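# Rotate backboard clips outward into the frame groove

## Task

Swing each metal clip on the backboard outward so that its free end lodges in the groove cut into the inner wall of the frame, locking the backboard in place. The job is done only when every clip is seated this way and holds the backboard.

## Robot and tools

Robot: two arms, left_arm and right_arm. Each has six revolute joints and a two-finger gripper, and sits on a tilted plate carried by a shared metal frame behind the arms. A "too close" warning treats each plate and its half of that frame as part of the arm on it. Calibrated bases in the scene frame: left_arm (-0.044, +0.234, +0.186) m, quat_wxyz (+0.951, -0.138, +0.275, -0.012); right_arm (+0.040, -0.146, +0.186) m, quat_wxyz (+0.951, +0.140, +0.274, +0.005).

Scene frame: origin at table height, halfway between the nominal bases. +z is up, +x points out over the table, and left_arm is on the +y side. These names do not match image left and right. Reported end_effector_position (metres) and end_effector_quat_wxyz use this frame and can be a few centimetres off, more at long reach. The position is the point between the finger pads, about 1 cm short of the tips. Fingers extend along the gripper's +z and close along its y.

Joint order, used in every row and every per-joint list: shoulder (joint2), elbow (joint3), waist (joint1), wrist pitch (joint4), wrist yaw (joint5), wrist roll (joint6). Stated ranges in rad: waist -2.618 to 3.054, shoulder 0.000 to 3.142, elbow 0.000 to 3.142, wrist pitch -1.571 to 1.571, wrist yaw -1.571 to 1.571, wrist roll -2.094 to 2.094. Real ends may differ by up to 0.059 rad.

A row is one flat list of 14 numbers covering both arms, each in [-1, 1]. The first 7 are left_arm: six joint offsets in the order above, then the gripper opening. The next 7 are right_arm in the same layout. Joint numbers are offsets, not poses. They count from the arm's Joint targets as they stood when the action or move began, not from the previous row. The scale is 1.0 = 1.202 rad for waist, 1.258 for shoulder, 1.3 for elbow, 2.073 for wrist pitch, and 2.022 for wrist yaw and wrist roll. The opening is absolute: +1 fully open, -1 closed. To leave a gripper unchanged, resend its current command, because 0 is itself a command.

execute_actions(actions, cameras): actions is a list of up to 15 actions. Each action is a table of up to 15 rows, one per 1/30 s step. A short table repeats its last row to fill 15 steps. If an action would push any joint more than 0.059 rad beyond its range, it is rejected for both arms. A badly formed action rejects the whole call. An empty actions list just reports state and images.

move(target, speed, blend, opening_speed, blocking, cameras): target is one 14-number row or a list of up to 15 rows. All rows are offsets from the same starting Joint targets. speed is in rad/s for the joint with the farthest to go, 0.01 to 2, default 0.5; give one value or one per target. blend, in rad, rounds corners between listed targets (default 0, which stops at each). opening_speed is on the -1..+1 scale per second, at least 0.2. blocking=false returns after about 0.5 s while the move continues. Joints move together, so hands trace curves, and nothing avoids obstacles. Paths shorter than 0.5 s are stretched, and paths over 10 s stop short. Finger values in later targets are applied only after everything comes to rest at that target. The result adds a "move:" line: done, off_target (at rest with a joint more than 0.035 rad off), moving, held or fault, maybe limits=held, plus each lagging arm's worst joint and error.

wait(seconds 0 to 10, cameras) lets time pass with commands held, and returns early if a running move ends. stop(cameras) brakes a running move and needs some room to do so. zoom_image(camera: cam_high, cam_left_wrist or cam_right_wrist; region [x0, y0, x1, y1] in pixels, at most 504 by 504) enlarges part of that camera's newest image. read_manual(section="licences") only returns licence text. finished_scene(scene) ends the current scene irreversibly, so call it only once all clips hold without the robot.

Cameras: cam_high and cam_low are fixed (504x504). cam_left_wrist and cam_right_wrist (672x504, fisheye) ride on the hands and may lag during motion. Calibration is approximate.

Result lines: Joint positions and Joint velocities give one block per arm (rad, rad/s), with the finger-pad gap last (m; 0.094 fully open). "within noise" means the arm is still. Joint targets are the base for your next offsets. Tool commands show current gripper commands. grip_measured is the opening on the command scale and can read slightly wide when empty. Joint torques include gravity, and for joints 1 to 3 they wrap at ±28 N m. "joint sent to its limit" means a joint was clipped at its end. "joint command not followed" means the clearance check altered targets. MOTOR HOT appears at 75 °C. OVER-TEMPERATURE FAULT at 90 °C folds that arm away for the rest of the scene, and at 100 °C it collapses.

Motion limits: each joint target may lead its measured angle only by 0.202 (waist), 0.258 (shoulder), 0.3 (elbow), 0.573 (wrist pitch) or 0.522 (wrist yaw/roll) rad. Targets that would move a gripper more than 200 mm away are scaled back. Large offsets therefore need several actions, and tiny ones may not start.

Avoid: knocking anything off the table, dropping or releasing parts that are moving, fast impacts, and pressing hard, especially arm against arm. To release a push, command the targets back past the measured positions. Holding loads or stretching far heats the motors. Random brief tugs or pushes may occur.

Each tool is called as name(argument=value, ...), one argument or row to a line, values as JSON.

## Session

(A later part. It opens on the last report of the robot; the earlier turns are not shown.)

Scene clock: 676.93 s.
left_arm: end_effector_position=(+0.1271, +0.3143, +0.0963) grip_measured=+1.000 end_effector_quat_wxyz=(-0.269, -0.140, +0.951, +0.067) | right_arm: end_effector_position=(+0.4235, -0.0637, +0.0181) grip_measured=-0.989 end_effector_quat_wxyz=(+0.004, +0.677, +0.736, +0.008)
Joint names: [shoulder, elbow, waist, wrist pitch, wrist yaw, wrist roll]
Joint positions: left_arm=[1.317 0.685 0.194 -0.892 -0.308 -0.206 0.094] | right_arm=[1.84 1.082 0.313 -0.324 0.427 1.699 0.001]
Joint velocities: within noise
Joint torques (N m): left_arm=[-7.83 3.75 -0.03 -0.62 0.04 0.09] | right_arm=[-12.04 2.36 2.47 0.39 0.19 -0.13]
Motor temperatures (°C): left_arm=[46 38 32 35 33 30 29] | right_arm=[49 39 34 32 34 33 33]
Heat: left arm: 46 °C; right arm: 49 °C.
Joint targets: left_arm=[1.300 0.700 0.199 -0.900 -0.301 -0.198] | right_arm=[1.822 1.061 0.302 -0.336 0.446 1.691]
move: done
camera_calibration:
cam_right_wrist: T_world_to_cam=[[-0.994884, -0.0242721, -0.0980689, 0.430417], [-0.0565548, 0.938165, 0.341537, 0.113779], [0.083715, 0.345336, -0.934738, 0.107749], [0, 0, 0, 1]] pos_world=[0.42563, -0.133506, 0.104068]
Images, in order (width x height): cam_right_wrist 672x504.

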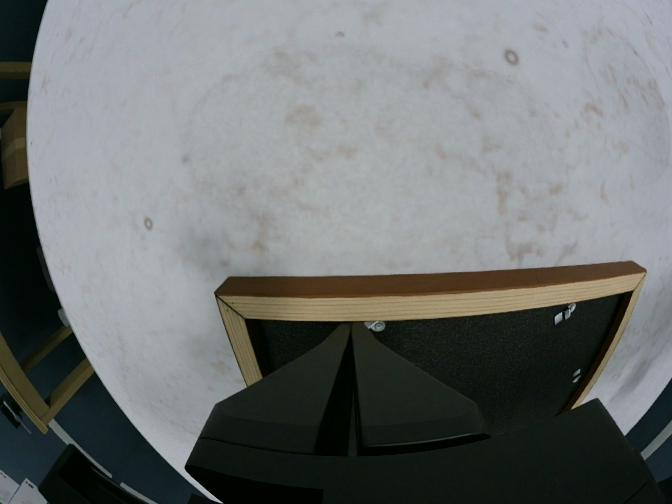

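move(
  target=[0,0,0,0,0,0,1,-0.0032,-0.0062,0.003,-0.0145,0,0,-1],
  speed=0.1,
  cameras=["cam_right_wrist"],
)

zoom_image(
  camera="cam_right_wrist",
  region=[310, 260, 400, 350],
)

Scene clock: 687.07 s.
left_arm: end_effector_position=(+0.1271, +0.3143, +0.0963) grip_measured=+1.000 end_effector_quat_wxyz=(-0.269, -0.140, +0.951, +0.067) | right_arm: end_effector_position=(+0.4212, -0.0647, +0.0182) grip_measured=-0.989 end_effector_quat_wxyz=(+0.004, +0.677, +0.736, +0.006)
Joint names: [shoulder, elbow, waist, wrist pitch, wrist yaw, wrist roll]
Joint positions: left_arm=[1.317 0.685 0.194 -0.892 -0.308 -0.206 0.094] | right_arm=[1.836 1.074 0.313 -0.324 0.43 1.699 0.001]
Joint velocities: within noise
Joint torques (N m): left_arm=[-7.83 3.79 -0.02 -0.61 0.06 0.11] | right_arm=[-11.67 2.51 2.8 0.11 0.15 -0.11]
Motor temperatures (°C): left_arm=[46 38 32 35 33 30 29] | right_arm=[48 38 34 32 34 33 33]
Heat: left arm: 46 °C; right arm: 48 °C.
Joint targets: left_arm=[1.300 0.700 0.199 -0.900 -0.301 -0.198] | right_arm=[1.818 1.053 0.306 -0.366 0.446 1.691]
move: off_target (right_arm); right_arm: the wrist pitch is farthest, 0.042 rad from its target
camera_calibration:
cam_right_wrist: T_world_to_cam=[[-0.995117, -0.0261384, -0.0951737, 0.428073], [-0.0570486, 0.93922, 0.338542, 0.114923], [0.0805401, 0.342318, -0.936126, 0.109582], [0, 0, 0, 1]] pos_world=[0.423714, -0.134261, 0.104418]
Images, in order (width x height): cam_right_wrist 672x504.

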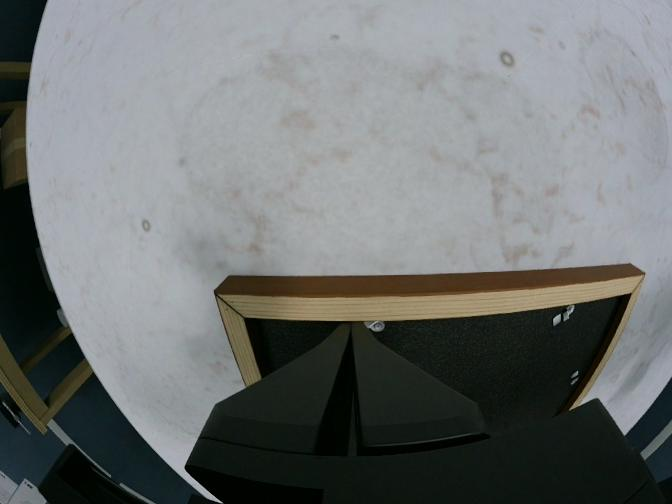

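Scaled by 5.600 from the camera's 672x504 image, which has a finer 960x720 frame.

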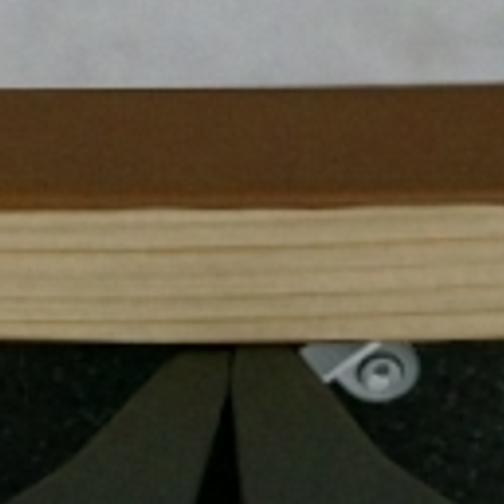

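move(
  target=[
    [0,0,0,0,0,0,1,0,0,0.0241,0.0232,0,0,-1],
    [0.496,0.5,-0.6323,0.1274,-0.1162,-0.1958,-0.15,0,0,0.0241,0.0232,0,0,-1],
  ],
  speed=[0.3,0.7],
)

zoom_image(
  camera="cam_left_wrist",
  region=[150, 80, 550, 380],
)

Scene clock: 761.67 s.
left_arm: end_effector_position=(+0.3474, +0.0714, +0.0748) grip_measured=-0.147 end_effector_quat_wxyz=(-0.002, -0.049, +0.999, -0.001) | right_arm: end_effector_position=(+0.4216, -0.0642, +0.0182) grip_measured=-0.989 end_effector_quat_wxyz=(+0.007, +0.677, +0.736, +0.007)
Joint names: [shoulder, elbow, waist, wrist pitch, wrist yaw, wrist roll]
Joint positions: left_arm=[1.906 1.333 -0.558 -0.648 -0.523 -0.586 0.04] | right_arm=[1.836 1.07 0.316 -0.316 0.434 1.699 0.001]
Joint velocities: within noise
Joint torques (N m): left_arm=[-8.73 5.78 -4.77 0.6 -0.07 -0.06] | right_arm=[-11.79 2.69 4.86 0.48 0.09 -0.11]
Motor temperatures (°C): left_arm=[46 38 32 35 33 30 29] | right_arm=[52 38 34 32 34 33 33]
Heat: left arm: 46 °C; right arm: 52 °C.
Joint targets: left_arm=[1.924 1.350 -0.561 -0.636 -0.536 -0.595] | right_arm=[1.818 1.054 0.335 -0.318 0.446 1.692]
move: done
camera_calibration:
cam_left_wrist: T_world_to_cam=[[0.0460974, -0.996928, -0.0633229, 0.0674346], [-0.939103, -0.0648584, 0.33746, 0.340608], [-0.34053, 0.0439107, -0.939208, 0.281693], [0, 0, 0, 1]] pos_world=[0.412683, 0.0769494, 0.153897]
cam_right_wrist: T_world_to_cam=[[-0.994551, -0.026531, -0.100819, 0.428324], [-0.0591519, 0.939943, 0.336168, 0.115443], [0.0858448, 0.3403, -0.93639, 0.106982], [0, 0, 0, 1]] pos_world=[0.423635, -0.133552, 0.104552]

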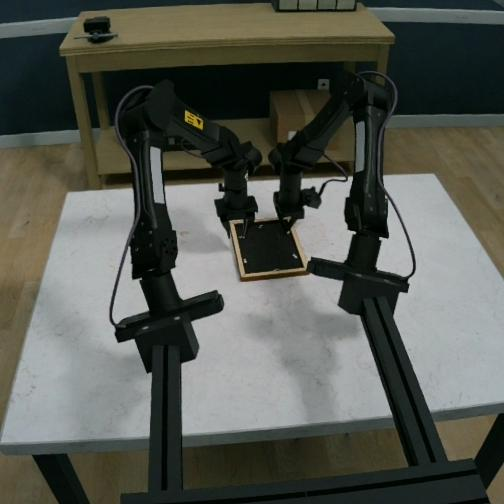

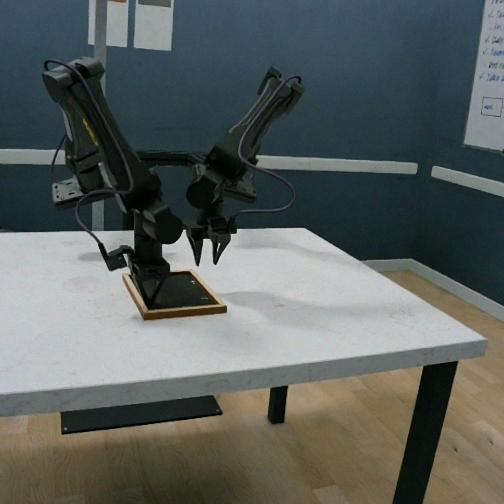

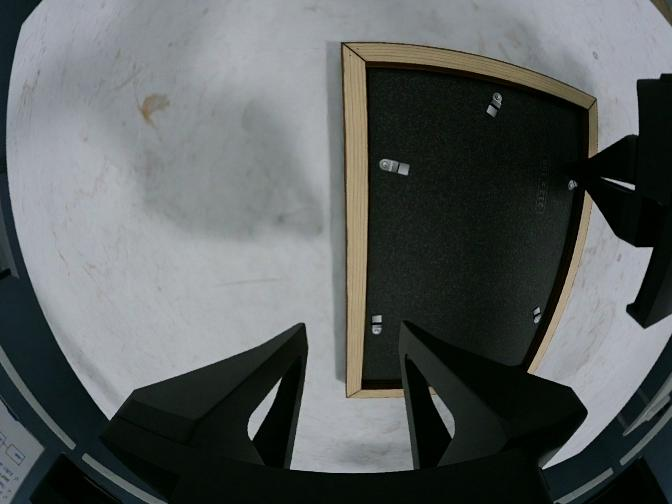

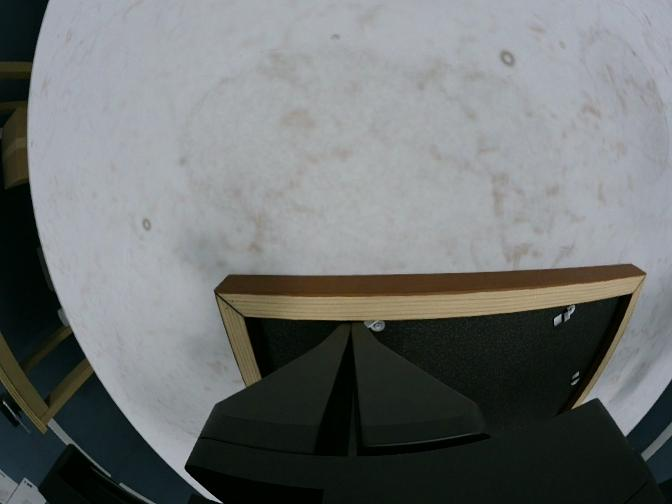

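Scaled by 1.260 from the camera's 672x504 image, which has a finer 960x720 frame.

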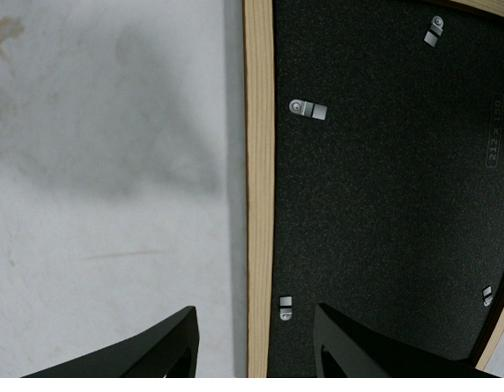

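move(
  target=[0.1097,0.0262,0.0641,0.069,0.0213,0.043,-0.15,0,0,0,0,0,0,-1],
  speed=0.2,
  cameras=["cam_left_wrist","cam_right_wrist"],
)

zoom_image(
  camera="cam_left_wrist",
  region=[250, 220, 450, 380],
)

Scene clock: 796.50 s.
left_arm: end_effector_position=(+0.3583, +0.0690, +0.0232) grip_measured=-0.147 end_effector_quat_wxyz=(-0.001, -0.053, +0.999, +0.000) | right_arm: end_effector_position=(+0.4216, -0.0642, +0.0182) grip_measured=-0.989 end_effector_quat_wxyz=(+0.007, +0.677, +0.736, +0.007)
Joint names: [shoulder, elbow, waist, wrist pitch, wrist yaw, wrist roll]
Joint positions: left_arm=[2.042 1.367 -0.486 -0.506 -0.501 -0.517 0.04] | right_arm=[1.836 1.07 0.316 -0.316 0.434 1.699 0.001]
Joint velocities: within noise
Joint torques (N m): left_arm=[-9.37 5.35 -4.53 0.65 0.14 0.08] | right_arm=[-11.82 2.67 4.96 0.45 0.12 -0.07]
Motor temperatures (°C): left_arm=[46 39 33 34 33 30 29] | right_arm=[53 37 35 32 34 33 33]
Heat: left arm: 46 °C; right arm: 53 °C.
Joint targets: left_arm=[2.062 1.384 -0.484 -0.493 -0.493 -0.508] | right_arm=[1.818 1.054 0.335 -0.318 0.446 1.692]
move: done
camera_calibration:
cam_left_wrist: T_world_to_cam=[[0.0540517, -0.996391, -0.0654542, 0.0584765], [-0.93954, -0.0729467, 0.33458, 0.368963], [-0.338147, 0.0434122, -0.940091, 0.236194], [0, 0, 0, 1]] pos_world=[0.423363, 0.0749264, 0.102424]
cam_right_wrist: T_world_to_cam=[[-0.994551, -0.026531, -0.100819, 0.428324], [-0.0591519, 0.939943, 0.336168, 0.115443], [0.0858448, 0.3403, -0.93639, 0.106982], [0, 0, 0, 1]] pos_world=[0.423635, -0.133552, 0.104552]
Images, in order (width x height): cam_left_wrist 672x504, cam_right_wrist 672x504.

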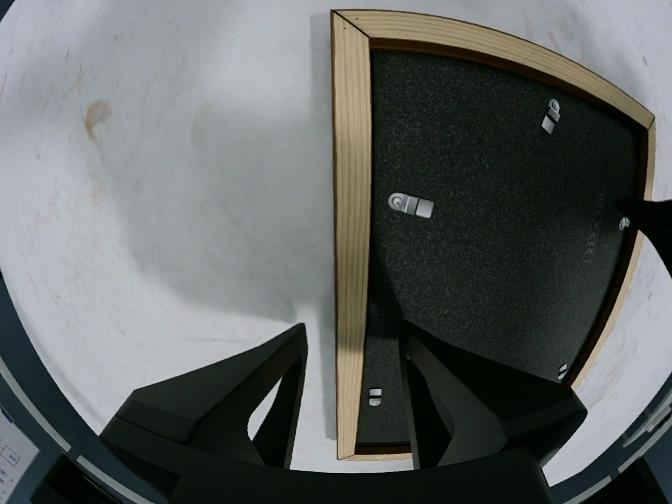

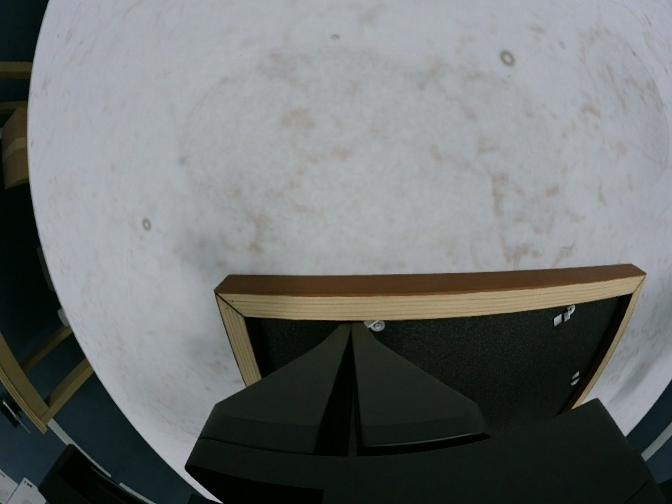

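Scaled by 2.520 from the camera's 672x504 image, which has a finer 960x720 frame.

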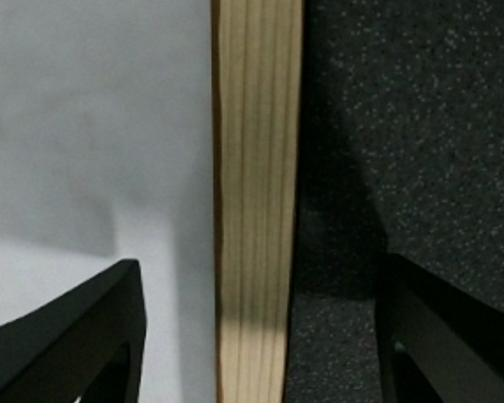

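move(
  target=[0,0,0,0,0,0,-1,0,0,0,0,0,0,-1],
  opening_speed=0.5,
  cameras=["cam_left_wrist","cam_right_wrist"],
)

zoom_image(
  camera="cam_right_wrist",
  region=[310, 260, 400, 350],
)

Scene clock: 805.40 s.
left_arm: end_effector_position=(+0.3586, +0.0698, +0.0228) grip_measured=-0.788 end_effector_quat_wxyz=(-0.001, -0.051, +0.999, +0.000) | right_arm: end_effector_position=(+0.4216, -0.0642, +0.0182) grip_measured=-0.989 end_effector_quat_wxyz=(+0.007, +0.677, +0.736, +0.007)
Joint names: [shoulder, elbow, waist, wrist pitch, wrist yaw, wrist roll]
Joint positions: left_arm=[2.042 1.367 -0.485 -0.505 -0.501 -0.511 0.01] | right_arm=[1.836 1.07 0.316 -0.316 0.434 1.699 0.001]
Joint velocities: within noise
Joint torques (N m): left_arm=[-9.35 5.33 -4.67 0.6 0.11 0.06] | right_arm=[-11.81 2.78 4.96 0.46 0.11 -0.08]
Motor temperatures (°C): left_arm=[48 39 33 34 33 30 29] | right_arm=[53 37 35 32 34 33 33]
Heat: left arm: 48 °C; right arm: 53 °C.
Joint targets: left_arm=[2.062 1.384 -0.484 -0.493 -0.493 -0.507] | right_arm=[1.818 1.054 0.335 -0.318 0.446 1.692]
move: done
camera_calibration:
cam_left_wrist: T_world_to_cam=[[0.050071, -0.996518, -0.0666658, 0.0607123], [-0.939815, -0.0696008, 0.33452, 0.369275], [-0.337995, 0.0459037, -0.940028, 0.235683], [0, 0, 0, 1]] pos_world=[0.42367, 0.075384, 0.102067]
cam_right_wrist: T_world_to_cam=[[-0.994551, -0.026531, -0.100819, 0.428324], [-0.0591519, 0.939943, 0.336168, 0.115443], [0.0858448, 0.3403, -0.93639, 0.106982], [0, 0, 0, 1]] pos_world=[0.423635, -0.133552, 0.104552]
Images, in order (width x height): cam_left_wrist 672x504, cam_right_wrist 672x504.

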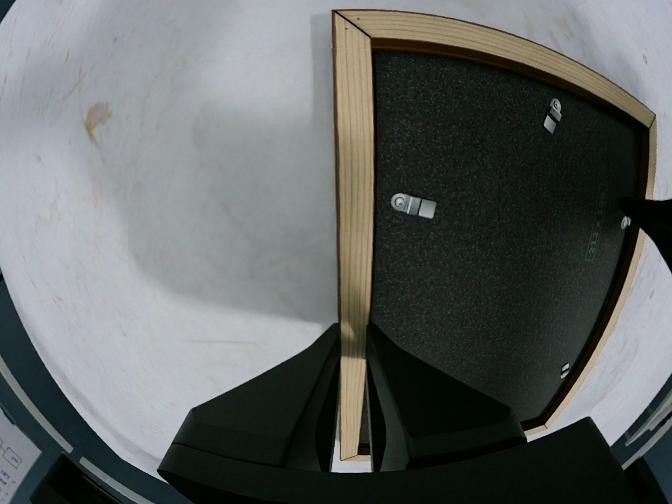

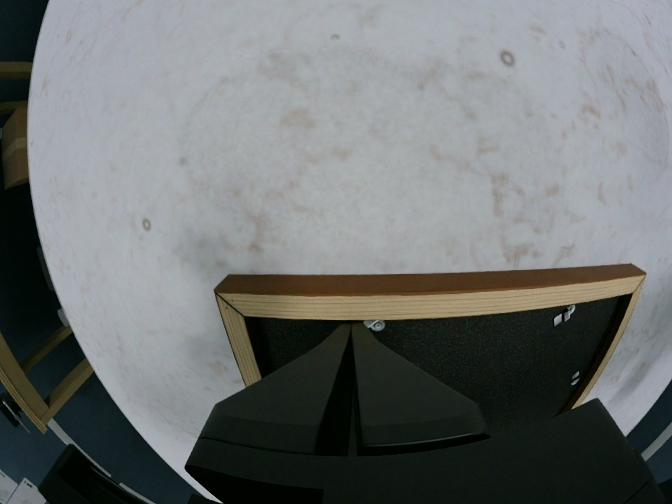

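Scaled by 5.600 from the camera's 672x504 image, which has a finer 960x720 frame.

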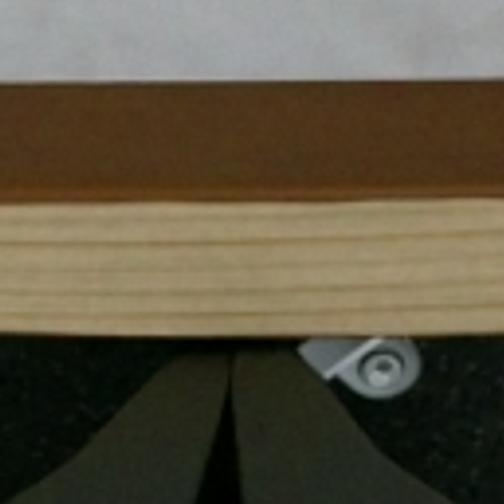

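move(
  target=[0,0,0,0,0,0,-1,-0.008,-0.0138,-0.0083,-0.0034,0,0,-1],
  speed=0.1,
  cameras=["cam_left_wrist","cam_right_wrist"],
)

zoom_image(
  camera="cam_right_wrist",
  region=[310, 260, 400, 350],
)

Scene clock: 818.00 s.
left_arm: end_effector_position=(+0.3586, +0.0698, +0.0228) grip_measured=-0.789 end_effector_quat_wxyz=(-0.001, -0.050, +0.999, +0.000) | right_arm: end_effector_position=(+0.4200, -0.0650, +0.0188) grip_measured=-0.989 end_effector_quat_wxyz=(+0.008, +0.677, +0.736, +0.008)
Joint names: [shoulder, elbow, waist, wrist pitch, wrist yaw, wrist roll]
Joint positions: left_arm=[2.042 1.367 -0.485 -0.505 -0.501 -0.51 0.01] | right_arm=[1.827 1.056 0.316 -0.305 0.435 1.699 0.001]
Joint velocities: within noise
Joint torques (N m): left_arm=[-9.36 5.33 -4.68 0.61 0.11 0.05] | right_arm=[-11.7 2.48 4.05 0.32 0.11 -0.12]
Motor temperatures (°C): left_arm=[49 39 34 34 33 30 30] | right_arm=[53 37 35 32 34 33 33]
Heat: left arm: 49 °C; right arm: 53 °C.
Joint targets: left_arm=[2.062 1.384 -0.484 -0.493 -0.493 -0.507] | right_arm=[1.808 1.036 0.325 -0.325 0.446 1.691]
move: done
camera_calibration:
cam_left_wrist: T_world_to_cam=[[0.0493107, -0.996556, -0.0666648, 0.0609876], [-0.939868, -0.0688835, 0.33452, 0.369243], [-0.33796, 0.0461607, -0.940028, 0.235653], [0, 0, 0, 1]] pos_world=[0.423674, 0.0753344, 0.102067]
cam_right_wrist: T_world_to_cam=[[-0.994093, -0.0246433, -0.105693, 0.426821], [-0.0590431, 0.939949, 0.336171, 0.115833], [0.0910617, 0.340425, -0.935852, 0.105759], [0, 0, 0, 1]] pos_world=[0.421508, -0.134362, 0.105147]
Images, in order (width x height): cam_left_wrist 672x504, cam_right_wrist 672x504.

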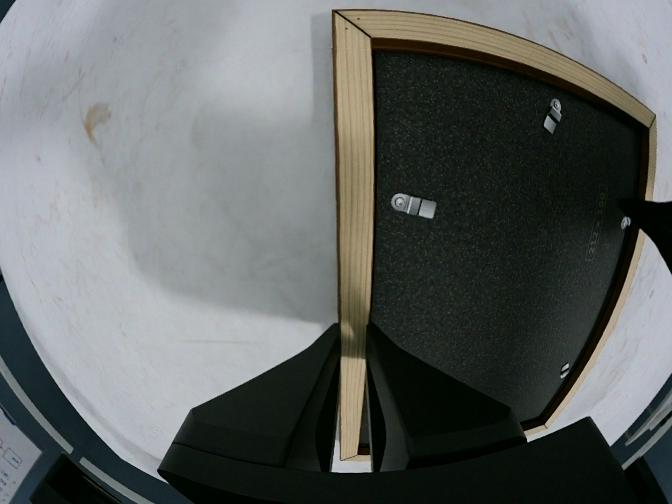

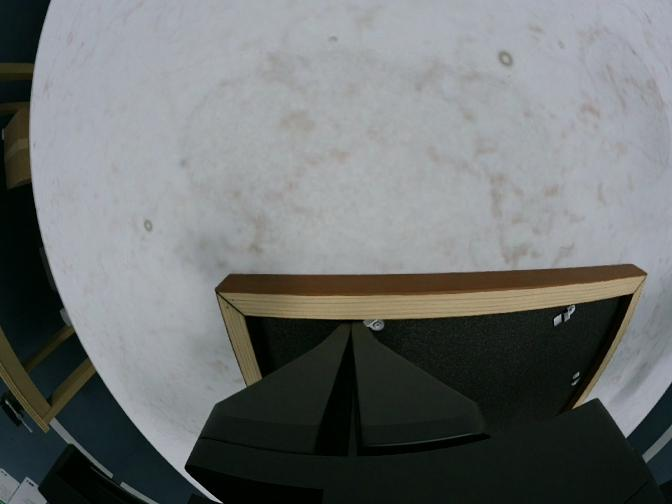

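Scaled by 5.600 from the camera's 672x504 image, which has a finer 960x720 frame.

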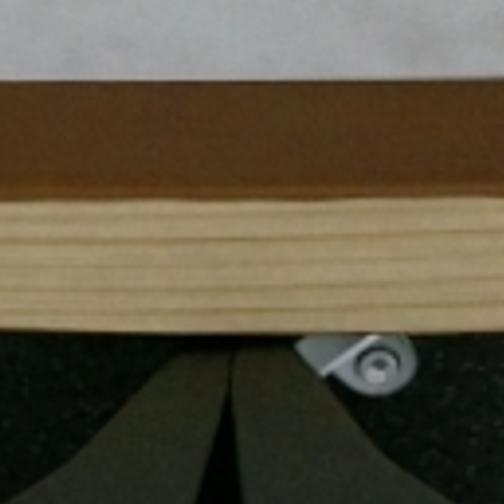

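wait(
  seconds=0.5,
  cameras=["cam_right_wrist"],
)

zoom_image(
  camera="cam_right_wrist",
  region=[310, 260, 400, 350],
)

Scene clock: 841.77 s.
left_arm: end_effector_position=(+0.3586, +0.0698, +0.0228) grip_measured=-0.789 end_effector_quat_wxyz=(-0.001, -0.050, +0.999, +0.000) | right_arm: end_effector_position=(+0.4201, -0.0650, +0.0188) grip_measured=-0.989 end_effector_quat_wxyz=(+0.009, +0.677, +0.735, +0.009)
Joint names: [shoulder, elbow, waist, wrist pitch, wrist yaw, wrist roll]
Joint positions: left_arm=[2.042 1.367 -0.485 -0.505 -0.501 -0.51 0.01] | right_arm=[1.827 1.056 0.316 -0.304 0.435 1.699 0.001]
Joint velocities: within noise
Joint torques (N m): left_arm=[-9.35 5.37 -4.68 0.62 0.11 0.05] | right_arm=[-11.82 2.5 4.14 0.32 0.12 -0.1]
Motor temperatures (°C): left_arm=[50 39 34 34 33 30 31] | right_arm=[50 37 35 31 34 33 33]
Heat: left arm: 50 °C; right arm: 50 °C.
Joint targets: left_arm=[2.062 1.384 -0.484 -0.493 -0.493 -0.507] | right_arm=[1.808 1.036 0.325 -0.325 0.446 1.691]
Tool commands: left_gripper/opening=-1.0 right_gripper/opening=-1.0
wait: 0.50 s; at rest from the start
camera_calibration:
cam_right_wrist: T_world_to_cam=[[-0.994062, -0.0244768, -0.106031, 0.426911], [-0.0590069, 0.939932, 0.336222, 0.115803], [0.0914324, 0.340482, -0.935795, 0.105594], [0, 0, 0, 1]] pos_world=[0.421555, -0.13435, 0.105145]
Images, in order (width x height): cam_right_wrist 672x504.

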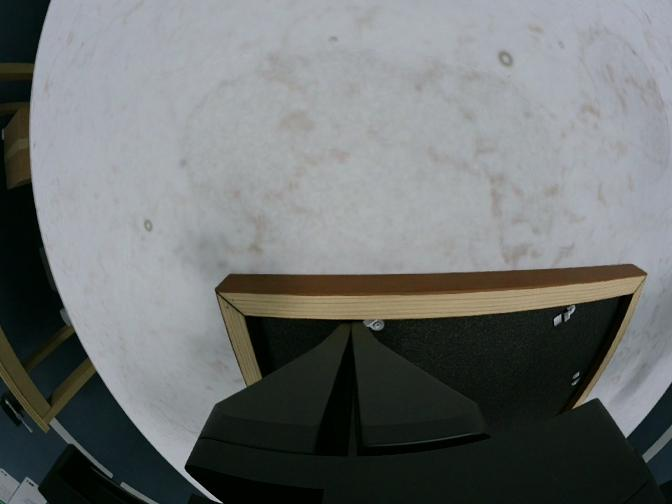

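Scaled by 5.600 from the camera's 672x504 image, which has a finer 960x720 frame.

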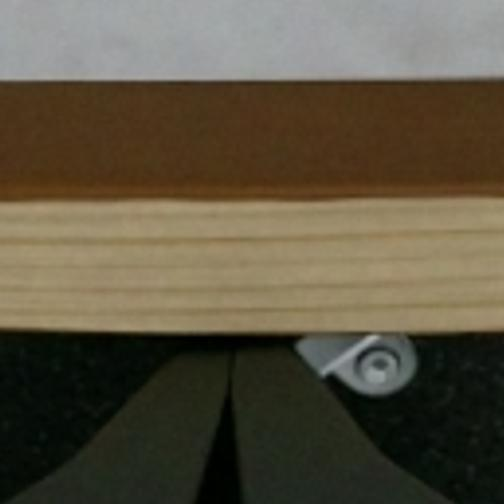

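move(
  target=[0,0,0,0,0,0,-1,0,0,0.0125,0.005,-0.0129,0,-1],
  speed=0.1,
  cameras=["cam_right_wrist"],
)

zoom_image(
  camera="cam_right_wrist",
  region=[310, 260, 400, 350],
)

Scene clock: 858.53 s.
left_arm: end_effector_position=(+0.3586, +0.0698, +0.0228) grip_measured=-0.789 end_effector_quat_wxyz=(-0.001, -0.050, +0.999, +0.000) | right_arm: end_effector_position=(+0.4174, -0.0604, +0.0189) grip_measured=-0.989 end_effector_quat_wxyz=(+0.002, +0.675, +0.738, +0.013)
Joint names: [shoulder, elbow, waist, wrist pitch, wrist yaw, wrist roll]
Joint positions: left_arm=[2.042 1.367 -0.485 -0.505 -0.501 -0.51 0.01] | right_arm=[1.827 1.05 0.322 -0.301 0.422 1.699 0.001]
Joint velocities: within noise
Joint torques (N m): left_arm=[-9.37 5.38 -4.68 0.61 0.11 0.05] | right_arm=[-11.92 2.86 4.66 0.38 -0.03 -0.07]
Motor temperatures (°C): left_arm=[51 39 34 33 33 30 32] | right_arm=[50 37 35 31 34 33 33]
Heat: left arm: 51 °C; right arm: 50 °C.
Joint targets: left_arm=[2.062 1.384 -0.484 -0.493 -0.493 -0.507] | right_arm=[1.808 1.036 0.340 -0.315 0.420 1.691]
move: done
camera_calibration:
cam_right_wrist: T_world_to_cam=[[-0.994293, -0.02935, -0.102563, 0.424111], [-0.0637912, 0.934163, 0.351099, 0.112617], [0.0855054, 0.355638, -0.930704, 0.107663], [0, 0, 0, 1]] pos_world=[0.419669, -0.131044, 0.104161]
Images, in order (width x height): cam_right_wrist 672x504.

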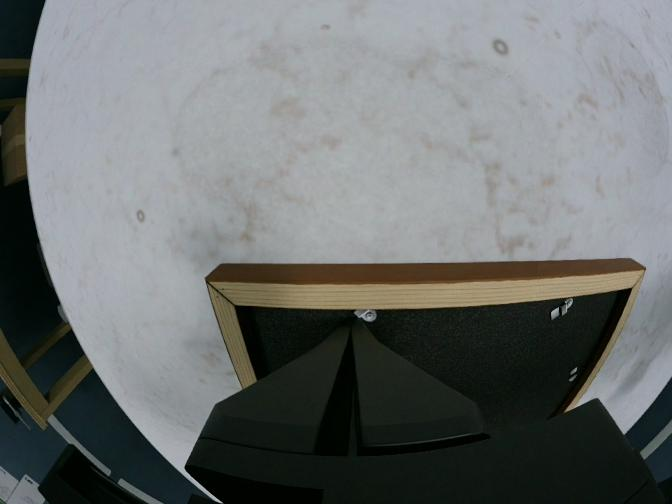

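Scaled by 5.600 from the camera's 672x504 image, which has a finer 960x720 frame.

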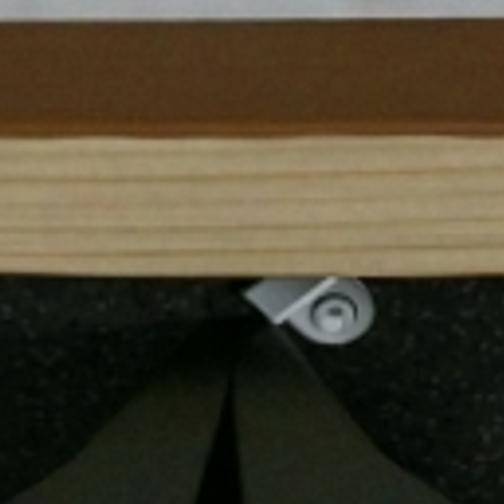

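move(
  target=[
    [0,0,0,0,0,0,-1,0,0,0,0.015,0,0,-1],
    [0,0,0,0,0,0,-1,0,0,-0.0275,0.015,0.0124,0,-1],
  ],
  speed=0.1,
  cameras=["cam_right_wrist"],
)

zoom_image(
  camera="cam_right_wrist",
  region=[310, 260, 400, 350],
)

Scene clock: 879.33 s.
left_arm: end_effector_position=(+0.3586, +0.0698, +0.0228) grip_measured=-0.789 end_effector_quat_wxyz=(-0.001, -0.050, +0.999, +0.000) | right_arm: end_effector_position=(+0.4202, -0.0628, +0.0183) grip_measured=-0.989 end_effector_quat_wxyz=(+0.008, +0.678, +0.735, +0.014)
Joint names: [shoulder, elbow, waist, wrist pitch, wrist yaw, wrist roll]
Joint positions: left_arm=[2.042 1.367 -0.485 -0.505 -0.501 -0.51 0.01] | right_arm=[1.827 1.05 0.318 -0.291 0.428 1.699 0.001]
Joint velocities: within noise
Joint torques (N m): left_arm=[-9.36 5.35 -4.68 0.6 0.11 0.05] | right_arm=[-11.82 2.97 2.44 0.58 0.15 -0.12]
Motor temperatures (°C): left_arm=[51 39 34 33 33 30 32] | right_arm=[49 37 35 31 34 33 33]
Heat: left arm: 51 °C; right arm: 49 °C.
Joint targets: left_arm=[2.062 1.384 -0.484 -0.493 -0.493 -0.507] | right_arm=[1.808 1.036 0.307 -0.284 0.445 1.691]
move: done
camera_calibration:
cam_right_wrist: T_world_to_cam=[[-0.993477, -0.0217384, -0.111943, 0.427051], [-0.0593039, 0.936962, 0.344363, 0.113673], [0.0974004, 0.348756, -0.932139, 0.102318], [0, 0, 0, 1]] pos_world=[0.421041, -0.132908, 0.104035]
Images, in order (width x height): cam_right_wrist 672x504.

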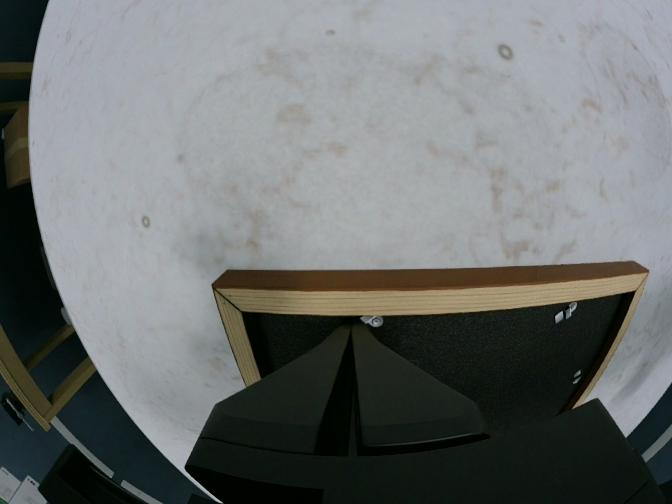

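Scaled by 5.600 from the camera's 672x504 image, which has a finer 960x720 frame.

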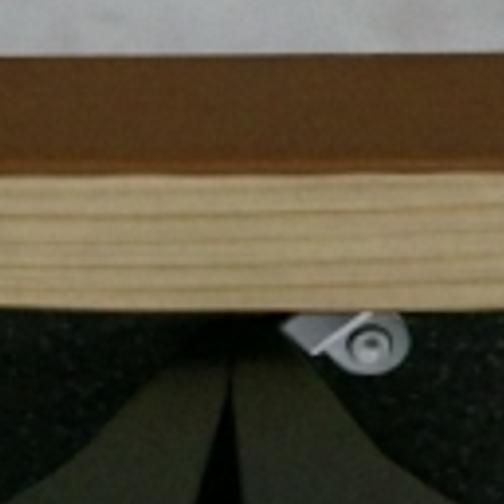

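move(
  target=[
    [0,0,0,0,0,0,-1,0,0,0.007,0,-0.004,0,-1],
    [0,0,0,0,0,0,-1,-0.0048,-0.0092,0.007,-0.0198,-0.004,0,-1],
  ],
  speed=0.1,
  cameras=["cam_right_wrist"],
)

zoom_image(
  camera="cam_right_wrist",
  region=[310, 260, 400, 350],
)

Scene clock: 890.77 s.
left_arm: end_effector_position=(+0.3586, +0.0698, +0.0228) grip_measured=-0.789 end_effector_quat_wxyz=(-0.001, -0.050, +0.999, +0.000) | right_arm: end_effector_position=(+0.4191, -0.0633, +0.0194) grip_measured=-0.989 end_effector_quat_wxyz=(+0.007, +0.678, +0.735, +0.014)
Joint names: [shoulder, elbow, waist, wrist pitch, wrist yaw, wrist roll]
Joint positions: left_arm=[2.042 1.367 -0.485 -0.505 -0.501 -0.51 0.01] | right_arm=[1.821 1.043 0.318 -0.29 0.427 1.699 0.001]
Joint velocities: within noise
Joint torques (N m): left_arm=[-9.39 5.35 -4.66 0.62 0.11 0.06] | right_arm=[-11.63 2.58 3.19 0.23 0.13 -0.09]
Motor temperatures (°C): left_arm=[51 39 34 33 33 30 32] | right_arm=[49 37 35 31 34 33 33]
Heat: left arm: 51 °C; right arm: 49 °C.
Joint targets: left_arm=[2.062 1.384 -0.484 -0.493 -0.493 -0.507] | right_arm=[1.802 1.024 0.315 -0.325 0.437 1.691]
move: done
camera_calibration:
cam_right_wrist: T_world_to_cam=[[-0.993434, -0.0213144, -0.112407, 0.4261], [-0.0591904, 0.93654, 0.345529, 0.113653], [0.0979089, 0.349913, -0.931651, 0.103486], [0, 0, 0, 1]] pos_world=[0.419897, -0.13357, 0.105039]
Images, in order (width x height): cam_right_wrist 672x504.

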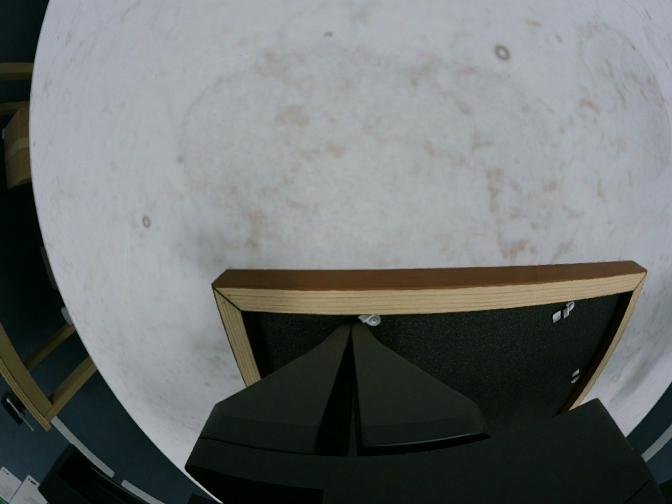

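Scaled by 5.600 from the camera's 672x504 image, which has a finer 960x720 frame.

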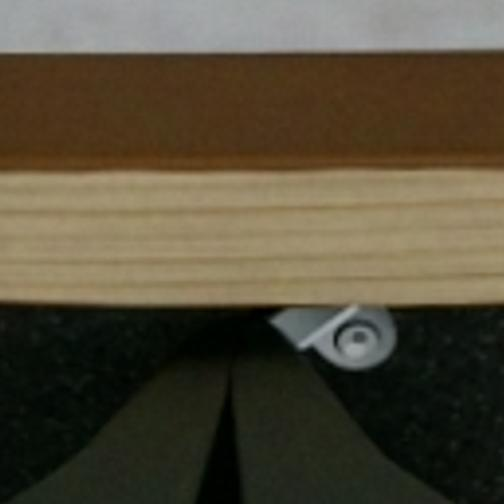

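move(
  target=[0,0,0,0,0,0,-1,-0.036,0,0.005,0.03,-0.02,0,-1],
  speed=0.2,
  cameras=["cam_right_wrist"],
)

zoom_image(
  camera="cam_right_wrist",
  region=[310, 260, 400, 350],
)

Scene clock: 915.03 s.
left_arm: end_effector_position=(+0.3586, +0.0698, +0.0228) grip_measured=-0.789 end_effector_quat_wxyz=(-0.001, -0.050, +0.999, +0.000) | right_arm: end_effector_position=(+0.4311, -0.0612, +0.0315) grip_measured=-0.989 end_effector_quat_wxyz=(+0.011, +0.686, +0.727, +0.043)
Joint names: [shoulder, elbow, waist, wrist pitch, wrist yaw, wrist roll]
Joint positions: left_arm=[2.042 1.367 -0.485 -0.505 -0.501 -0.51 0.01] | right_arm=[1.778 1.037 0.318 -0.271 0.399 1.699 0.001]
Joint velocities: within noise
Joint torques (N m): left_arm=[-9.39 5.35 -4.67 0.6 0.11 0.05] | right_arm=[-11.89 3.4 3.58 0.71 -0.02 -0.12]
Motor temperatures (°C): left_arm=[51 39 34 33 33 30 33] | right_arm=[53 36 34 31 34 33 33]
Heat: left arm: 51 °C; right arm: 53 °C.
Joint targets: left_arm=[2.062 1.384 -0.484 -0.493 -0.493 -0.507] | right_arm=[1.756 1.024 0.321 -0.262 0.396 1.691]
move: done
camera_calibration:
cam_right_wrist: T_world_to_cam=[[-0.987707, 0.00536398, -0.156226, 0.439973], [-0.0548963, 0.923852, 0.378792, 0.104513], [0.146361, 0.382711, -0.912201, 0.093379], [0, 0, 0, 1]] pos_world=[0.426634, -0.134652, 0.114327]
Images, in order (width x height): cam_right_wrist 672x504.

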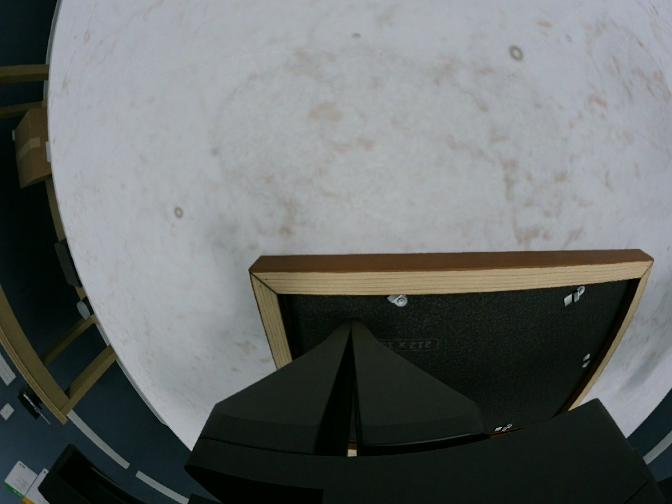

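Scaled by 5.600 from the camera's 672x504 image, which has a finer 960x720 frame.

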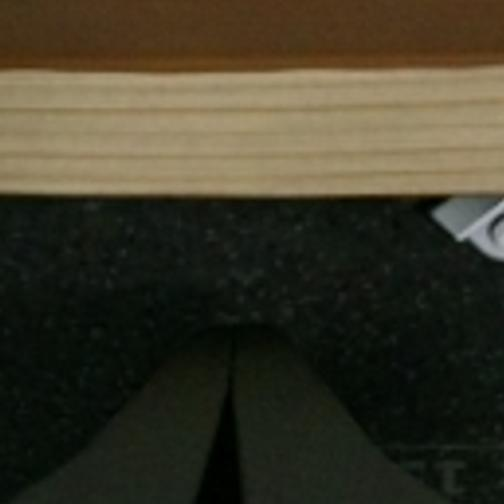

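zoom_image(
  camera="cam_right_wrist",
  region=[370, 270, 430, 330],
)

Scaled by 8.400 from the camera's 672x504 image, which has a finer 960x720 frame.

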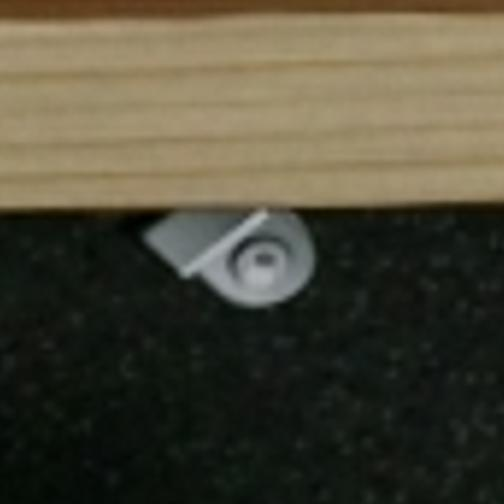

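move(
  target=[
    [0,0,0,0,0,0,-1,0.089,0.0931,0.0478,-0.0738,0.0326,0.0163,-1],
    [0,0,0,0,0,0,-1,0.1065,0.0931,0.0208,-0.0516,0.0306,0.0163,-1],
  ],
  speed=[0.2,0.1],
  cameras=["cam_right_wrist"],
)

zoom_image(
  camera="cam_right_wrist",
  region=[310, 260, 400, 350],
)

Scene clock: 965.40 s.
left_arm: end_effector_position=(+0.3586, +0.0698, +0.0228) grip_measured=-0.789 end_effector_quat_wxyz=(-0.001, -0.050, +0.999, +0.000) | right_arm: end_effector_position=(+0.4248, -0.0477, +0.0235) grip_measured=-0.989 end_effector_quat_wxyz=(+0.000, +0.665, +0.747, +0.004)
Joint names: [shoulder, elbow, waist, wrist pitch, wrist yaw, wrist roll]
Joint positions: left_arm=[2.042 1.367 -0.485 -0.505 -0.501 -0.51 0.01] | right_arm=[1.865 1.128 0.359 -0.377 0.446 1.716 0.001]
Joint velocities: within noise
Joint torques (N m): left_arm=[-9.36 5.37 -4.68 0.6 0.11 0.04] | right_arm=[-7.69 5.76 2.7 0.57 0.07 0.09]
Motor temperatures (°C): left_arm=[52 39 34 33 33 30 33] | right_arm=[49 36 34 31 34 33 33]
Heat: left arm: 52 °C; right arm: 49 °C.
Joint targets: left_arm=[2.062 1.384 -0.484 -0.493 -0.493 -0.507] | right_arm=[1.891 1.145 0.346 -0.369 0.458 1.724]
move: done
camera_calibration:
cam_right_wrist: T_world_to_cam=[[-0.994577, -0.0572885, -0.0867979, 0.430749], [-0.0837395, 0.936069, 0.341706, 0.108433], [0.061673, 0.347122, -0.93579, 0.11664], [0, 0, 0, 1]] pos_world=[0.4303, -0.117312, 0.109486]
Images, in order (width x height): cam_right_wrist 672x504.

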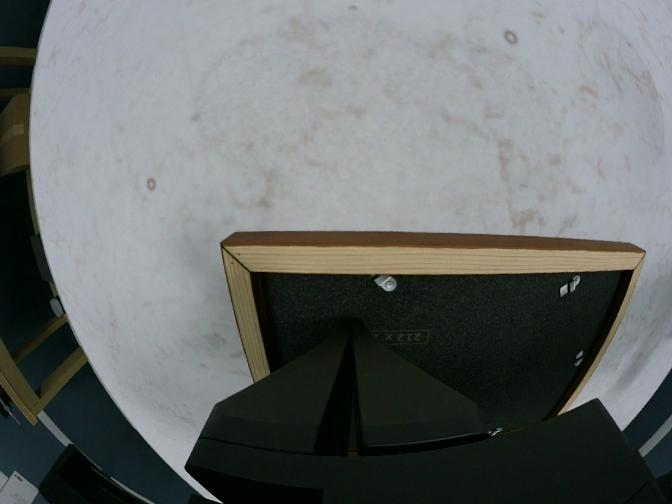

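Scaled by 5.600 from the camera's 672x504 image, which has a finer 960x720 frame.

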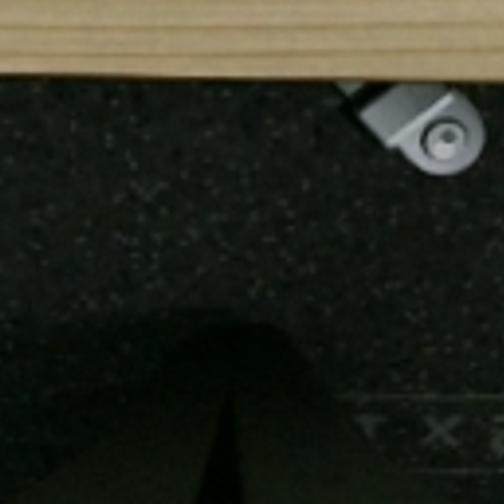

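move(
  target=[0,0,0,0,0,0,-1,0.0108,0,-0.0052,0.0079,-0.002,0,-1],
  speed=0.05,
  cameras=["cam_right_wrist"],
)

zoom_image(
  camera="cam_right_wrist",
  region=[310, 260, 400, 350],
)

Scene clock: 973.87 s.
left_arm: end_effector_position=(+0.3586, +0.0698, +0.0228) grip_measured=-0.789 end_effector_quat_wxyz=(-0.001, -0.050, +0.999, +0.000) | right_arm: end_effector_position=(+0.4248, -0.0492, +0.0184) grip_measured=-0.989 end_effector_quat_wxyz=(+0.001, +0.668, +0.744, +0.002)
Joint names: [shoulder, elbow, waist, wrist pitch, wrist yaw, wrist roll]
Joint positions: left_arm=[2.042 1.367 -0.485 -0.505 -0.501 -0.51 0.01] | right_arm=[1.878 1.128 0.35 -0.363 0.446 1.716 0.001]
Joint velocities: within noise
Joint torques (N m): left_arm=[-9.39 5.35 -4.67 0.6 0.11 0.04] | right_arm=[-7.86 5.65 2.88 0.53 0.09 0.06]
Motor temperatures (°C): left_arm=[52 39 34 33 33 30 33] | right_arm=[49 37 34 31 34 33 33]
Heat: left arm: 52 °C; right arm: 49 °C.
Joint targets: left_arm=[2.062 1.384 -0.484 -0.493 -0.493 -0.507] | right_arm=[1.904 1.145 0.340 -0.353 0.454 1.724]
move: done
camera_calibration:
cam_right_wrist: T_world_to_cam=[[-0.995095, -0.0500032, -0.0853581, 0.430684], [-0.0761268, 0.938082, 0.337944, 0.10855], [0.0631747, 0.342784, -0.937288, 0.111593], [0, 0, 0, 1]] pos_world=[0.429785, -0.118545, 0.104673]
Images, in order (width x height): cam_right_wrist 672x504.

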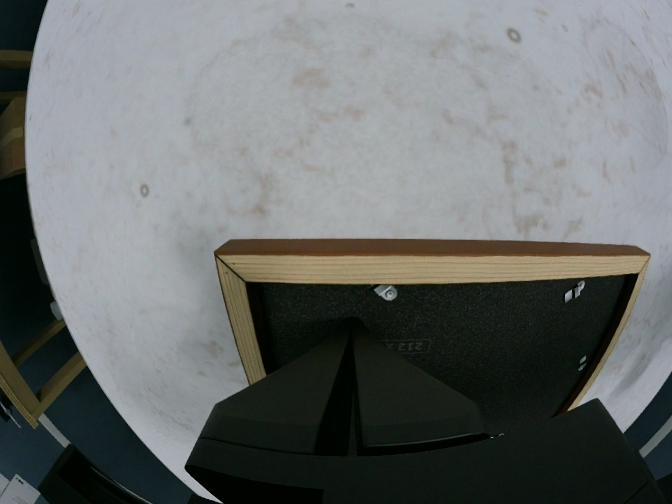

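Scaled by 5.600 from the camera's 672x504 image, which has a finer 960x720 frame.

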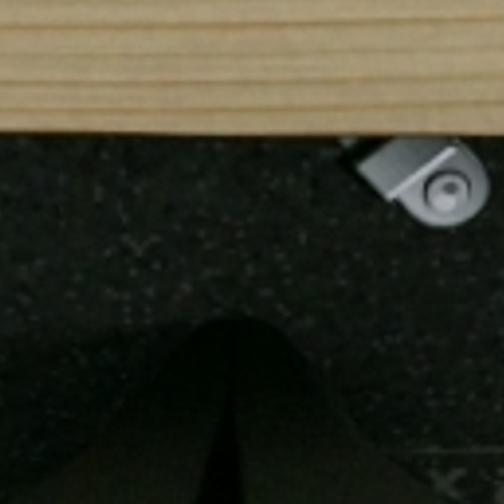

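move(
  target=[0,0,0,0,0,0,-1,0.0065,0,-0.0031,0.0047,-0.0008,0,-1],
  speed=0.05,
  cameras=[],
)

move(
  target=[0,0,0,0,0,0,-1,0.0065,0,-0.0031,0.0047,-0.0008,0,-1],
  speed=0.05,
  cameras=["cam_right_wrist"],
)

zoom_image(
  camera="cam_right_wrist",
  region=[310, 260, 400, 350],
)

Scene clock: 983.00 s.
left_arm: end_effector_position=(+0.3586, +0.0698, +0.0228) grip_measured=-0.789 end_effector_quat_wxyz=(-0.001, -0.050, +0.999, +0.000) | right_arm: end_effector_position=(+0.4256, -0.0488, +0.0181) grip_measured=-0.989 end_effector_quat_wxyz=(+0.002, +0.669, +0.744, +0.003)
Joint names: [shoulder, elbow, waist, wrist pitch, wrist yaw, wrist roll]
Joint positions: left_arm=[2.042 1.367 -0.485 -0.505 -0.501 -0.51 0.01] | right_arm=[1.879 1.128 0.35 -0.358 0.446 1.716 0.001]
Joint velocities: within noise
Joint torques (N m): left_arm=[-9.4 5.34 -4.64 0.62 0.11 0.05] | right_arm=[-7.12 5.76 2.59 0.61 0.04 0.07]
Motor temperatures (°C): left_arm=[52 39 34 33 33 30 33] | right_arm=[48 37 34 31 34 33 33]
Heat: left arm: 52 °C; right arm: 48 °C.
Joint targets: left_arm=[2.062 1.384 -0.484 -0.493 -0.493 -0.507] | right_arm=[1.912 1.145 0.336 -0.343 0.452 1.724]
move: done
No camera images: "cameras" was empty.

Scene clock: 983.73 s.
left_arm: end_effector_position=(+0.3586, +0.0698, +0.0228) grip_measured=-0.789 end_effector_quat_wxyz=(-0.001, -0.050, +0.999, +0.000) | right_arm: end_effector_position=(+0.4269, -0.0484, +0.0179) grip_measured=-0.989 end_effector_quat_wxyz=(+0.002, +0.669, +0.743, +0.004)
Joint names: [shoulder, elbow, waist, wrist pitch, wrist yaw, wrist roll]
Joint positions: left_arm=[2.042 1.367 -0.485 -0.505 -0.501 -0.51 0.01] | right_arm=[1.882 1.133 0.35 -0.358 0.446 1.716 0.001]
Joint velocities: within noise
Joint torques (N m): left_arm=[-9.37 5.34 -4.67 0.61 0.11 0.04] | right_arm=[-6.79 5.24 2.36 0.66 0.09 0.11]
Motor temperatures (°C): left_arm=[52 39 34 33 33 30 33] | right_arm=[48 37 34 31 34 33 33]
Heat: left arm: 52 °C; right arm: 48 °C.
Joint targets: left_arm=[2.062 1.384 -0.484 -0.493 -0.493 -0.507] | right_arm=[1.920 1.145 0.332 -0.334 0.451 1.724]
move: off_target (right_arm); right_arm: the shoulder is farthest, 0.039 rad from its target
camera_calibration:
cam_right_wrist: T_world_to_cam=[[-0.994754, -0.0472594, -0.0907261, 0.432913], [-0.0754582, 0.937812, 0.338843, 0.107805], [0.0690705, 0.343911, -0.936458, 0.108209], [0, 0, 0, 1]] pos_world=[0.431302, -0.117856, 0.104081]
Images, in order (width x height): cam_right_wrist 672x504.

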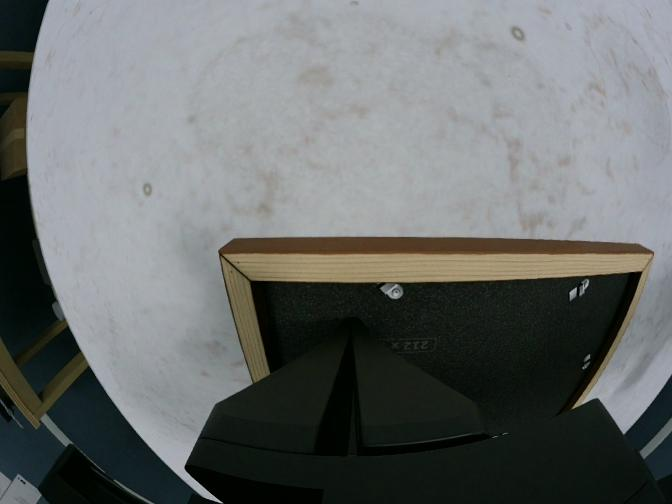

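Scaled by 5.600 from the camera's 672x504 image, which has a finer 960x720 frame.

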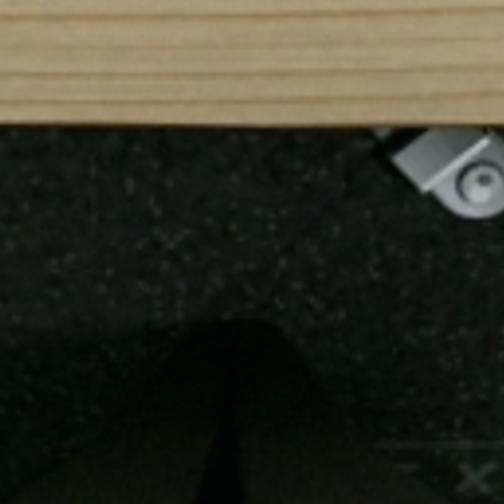

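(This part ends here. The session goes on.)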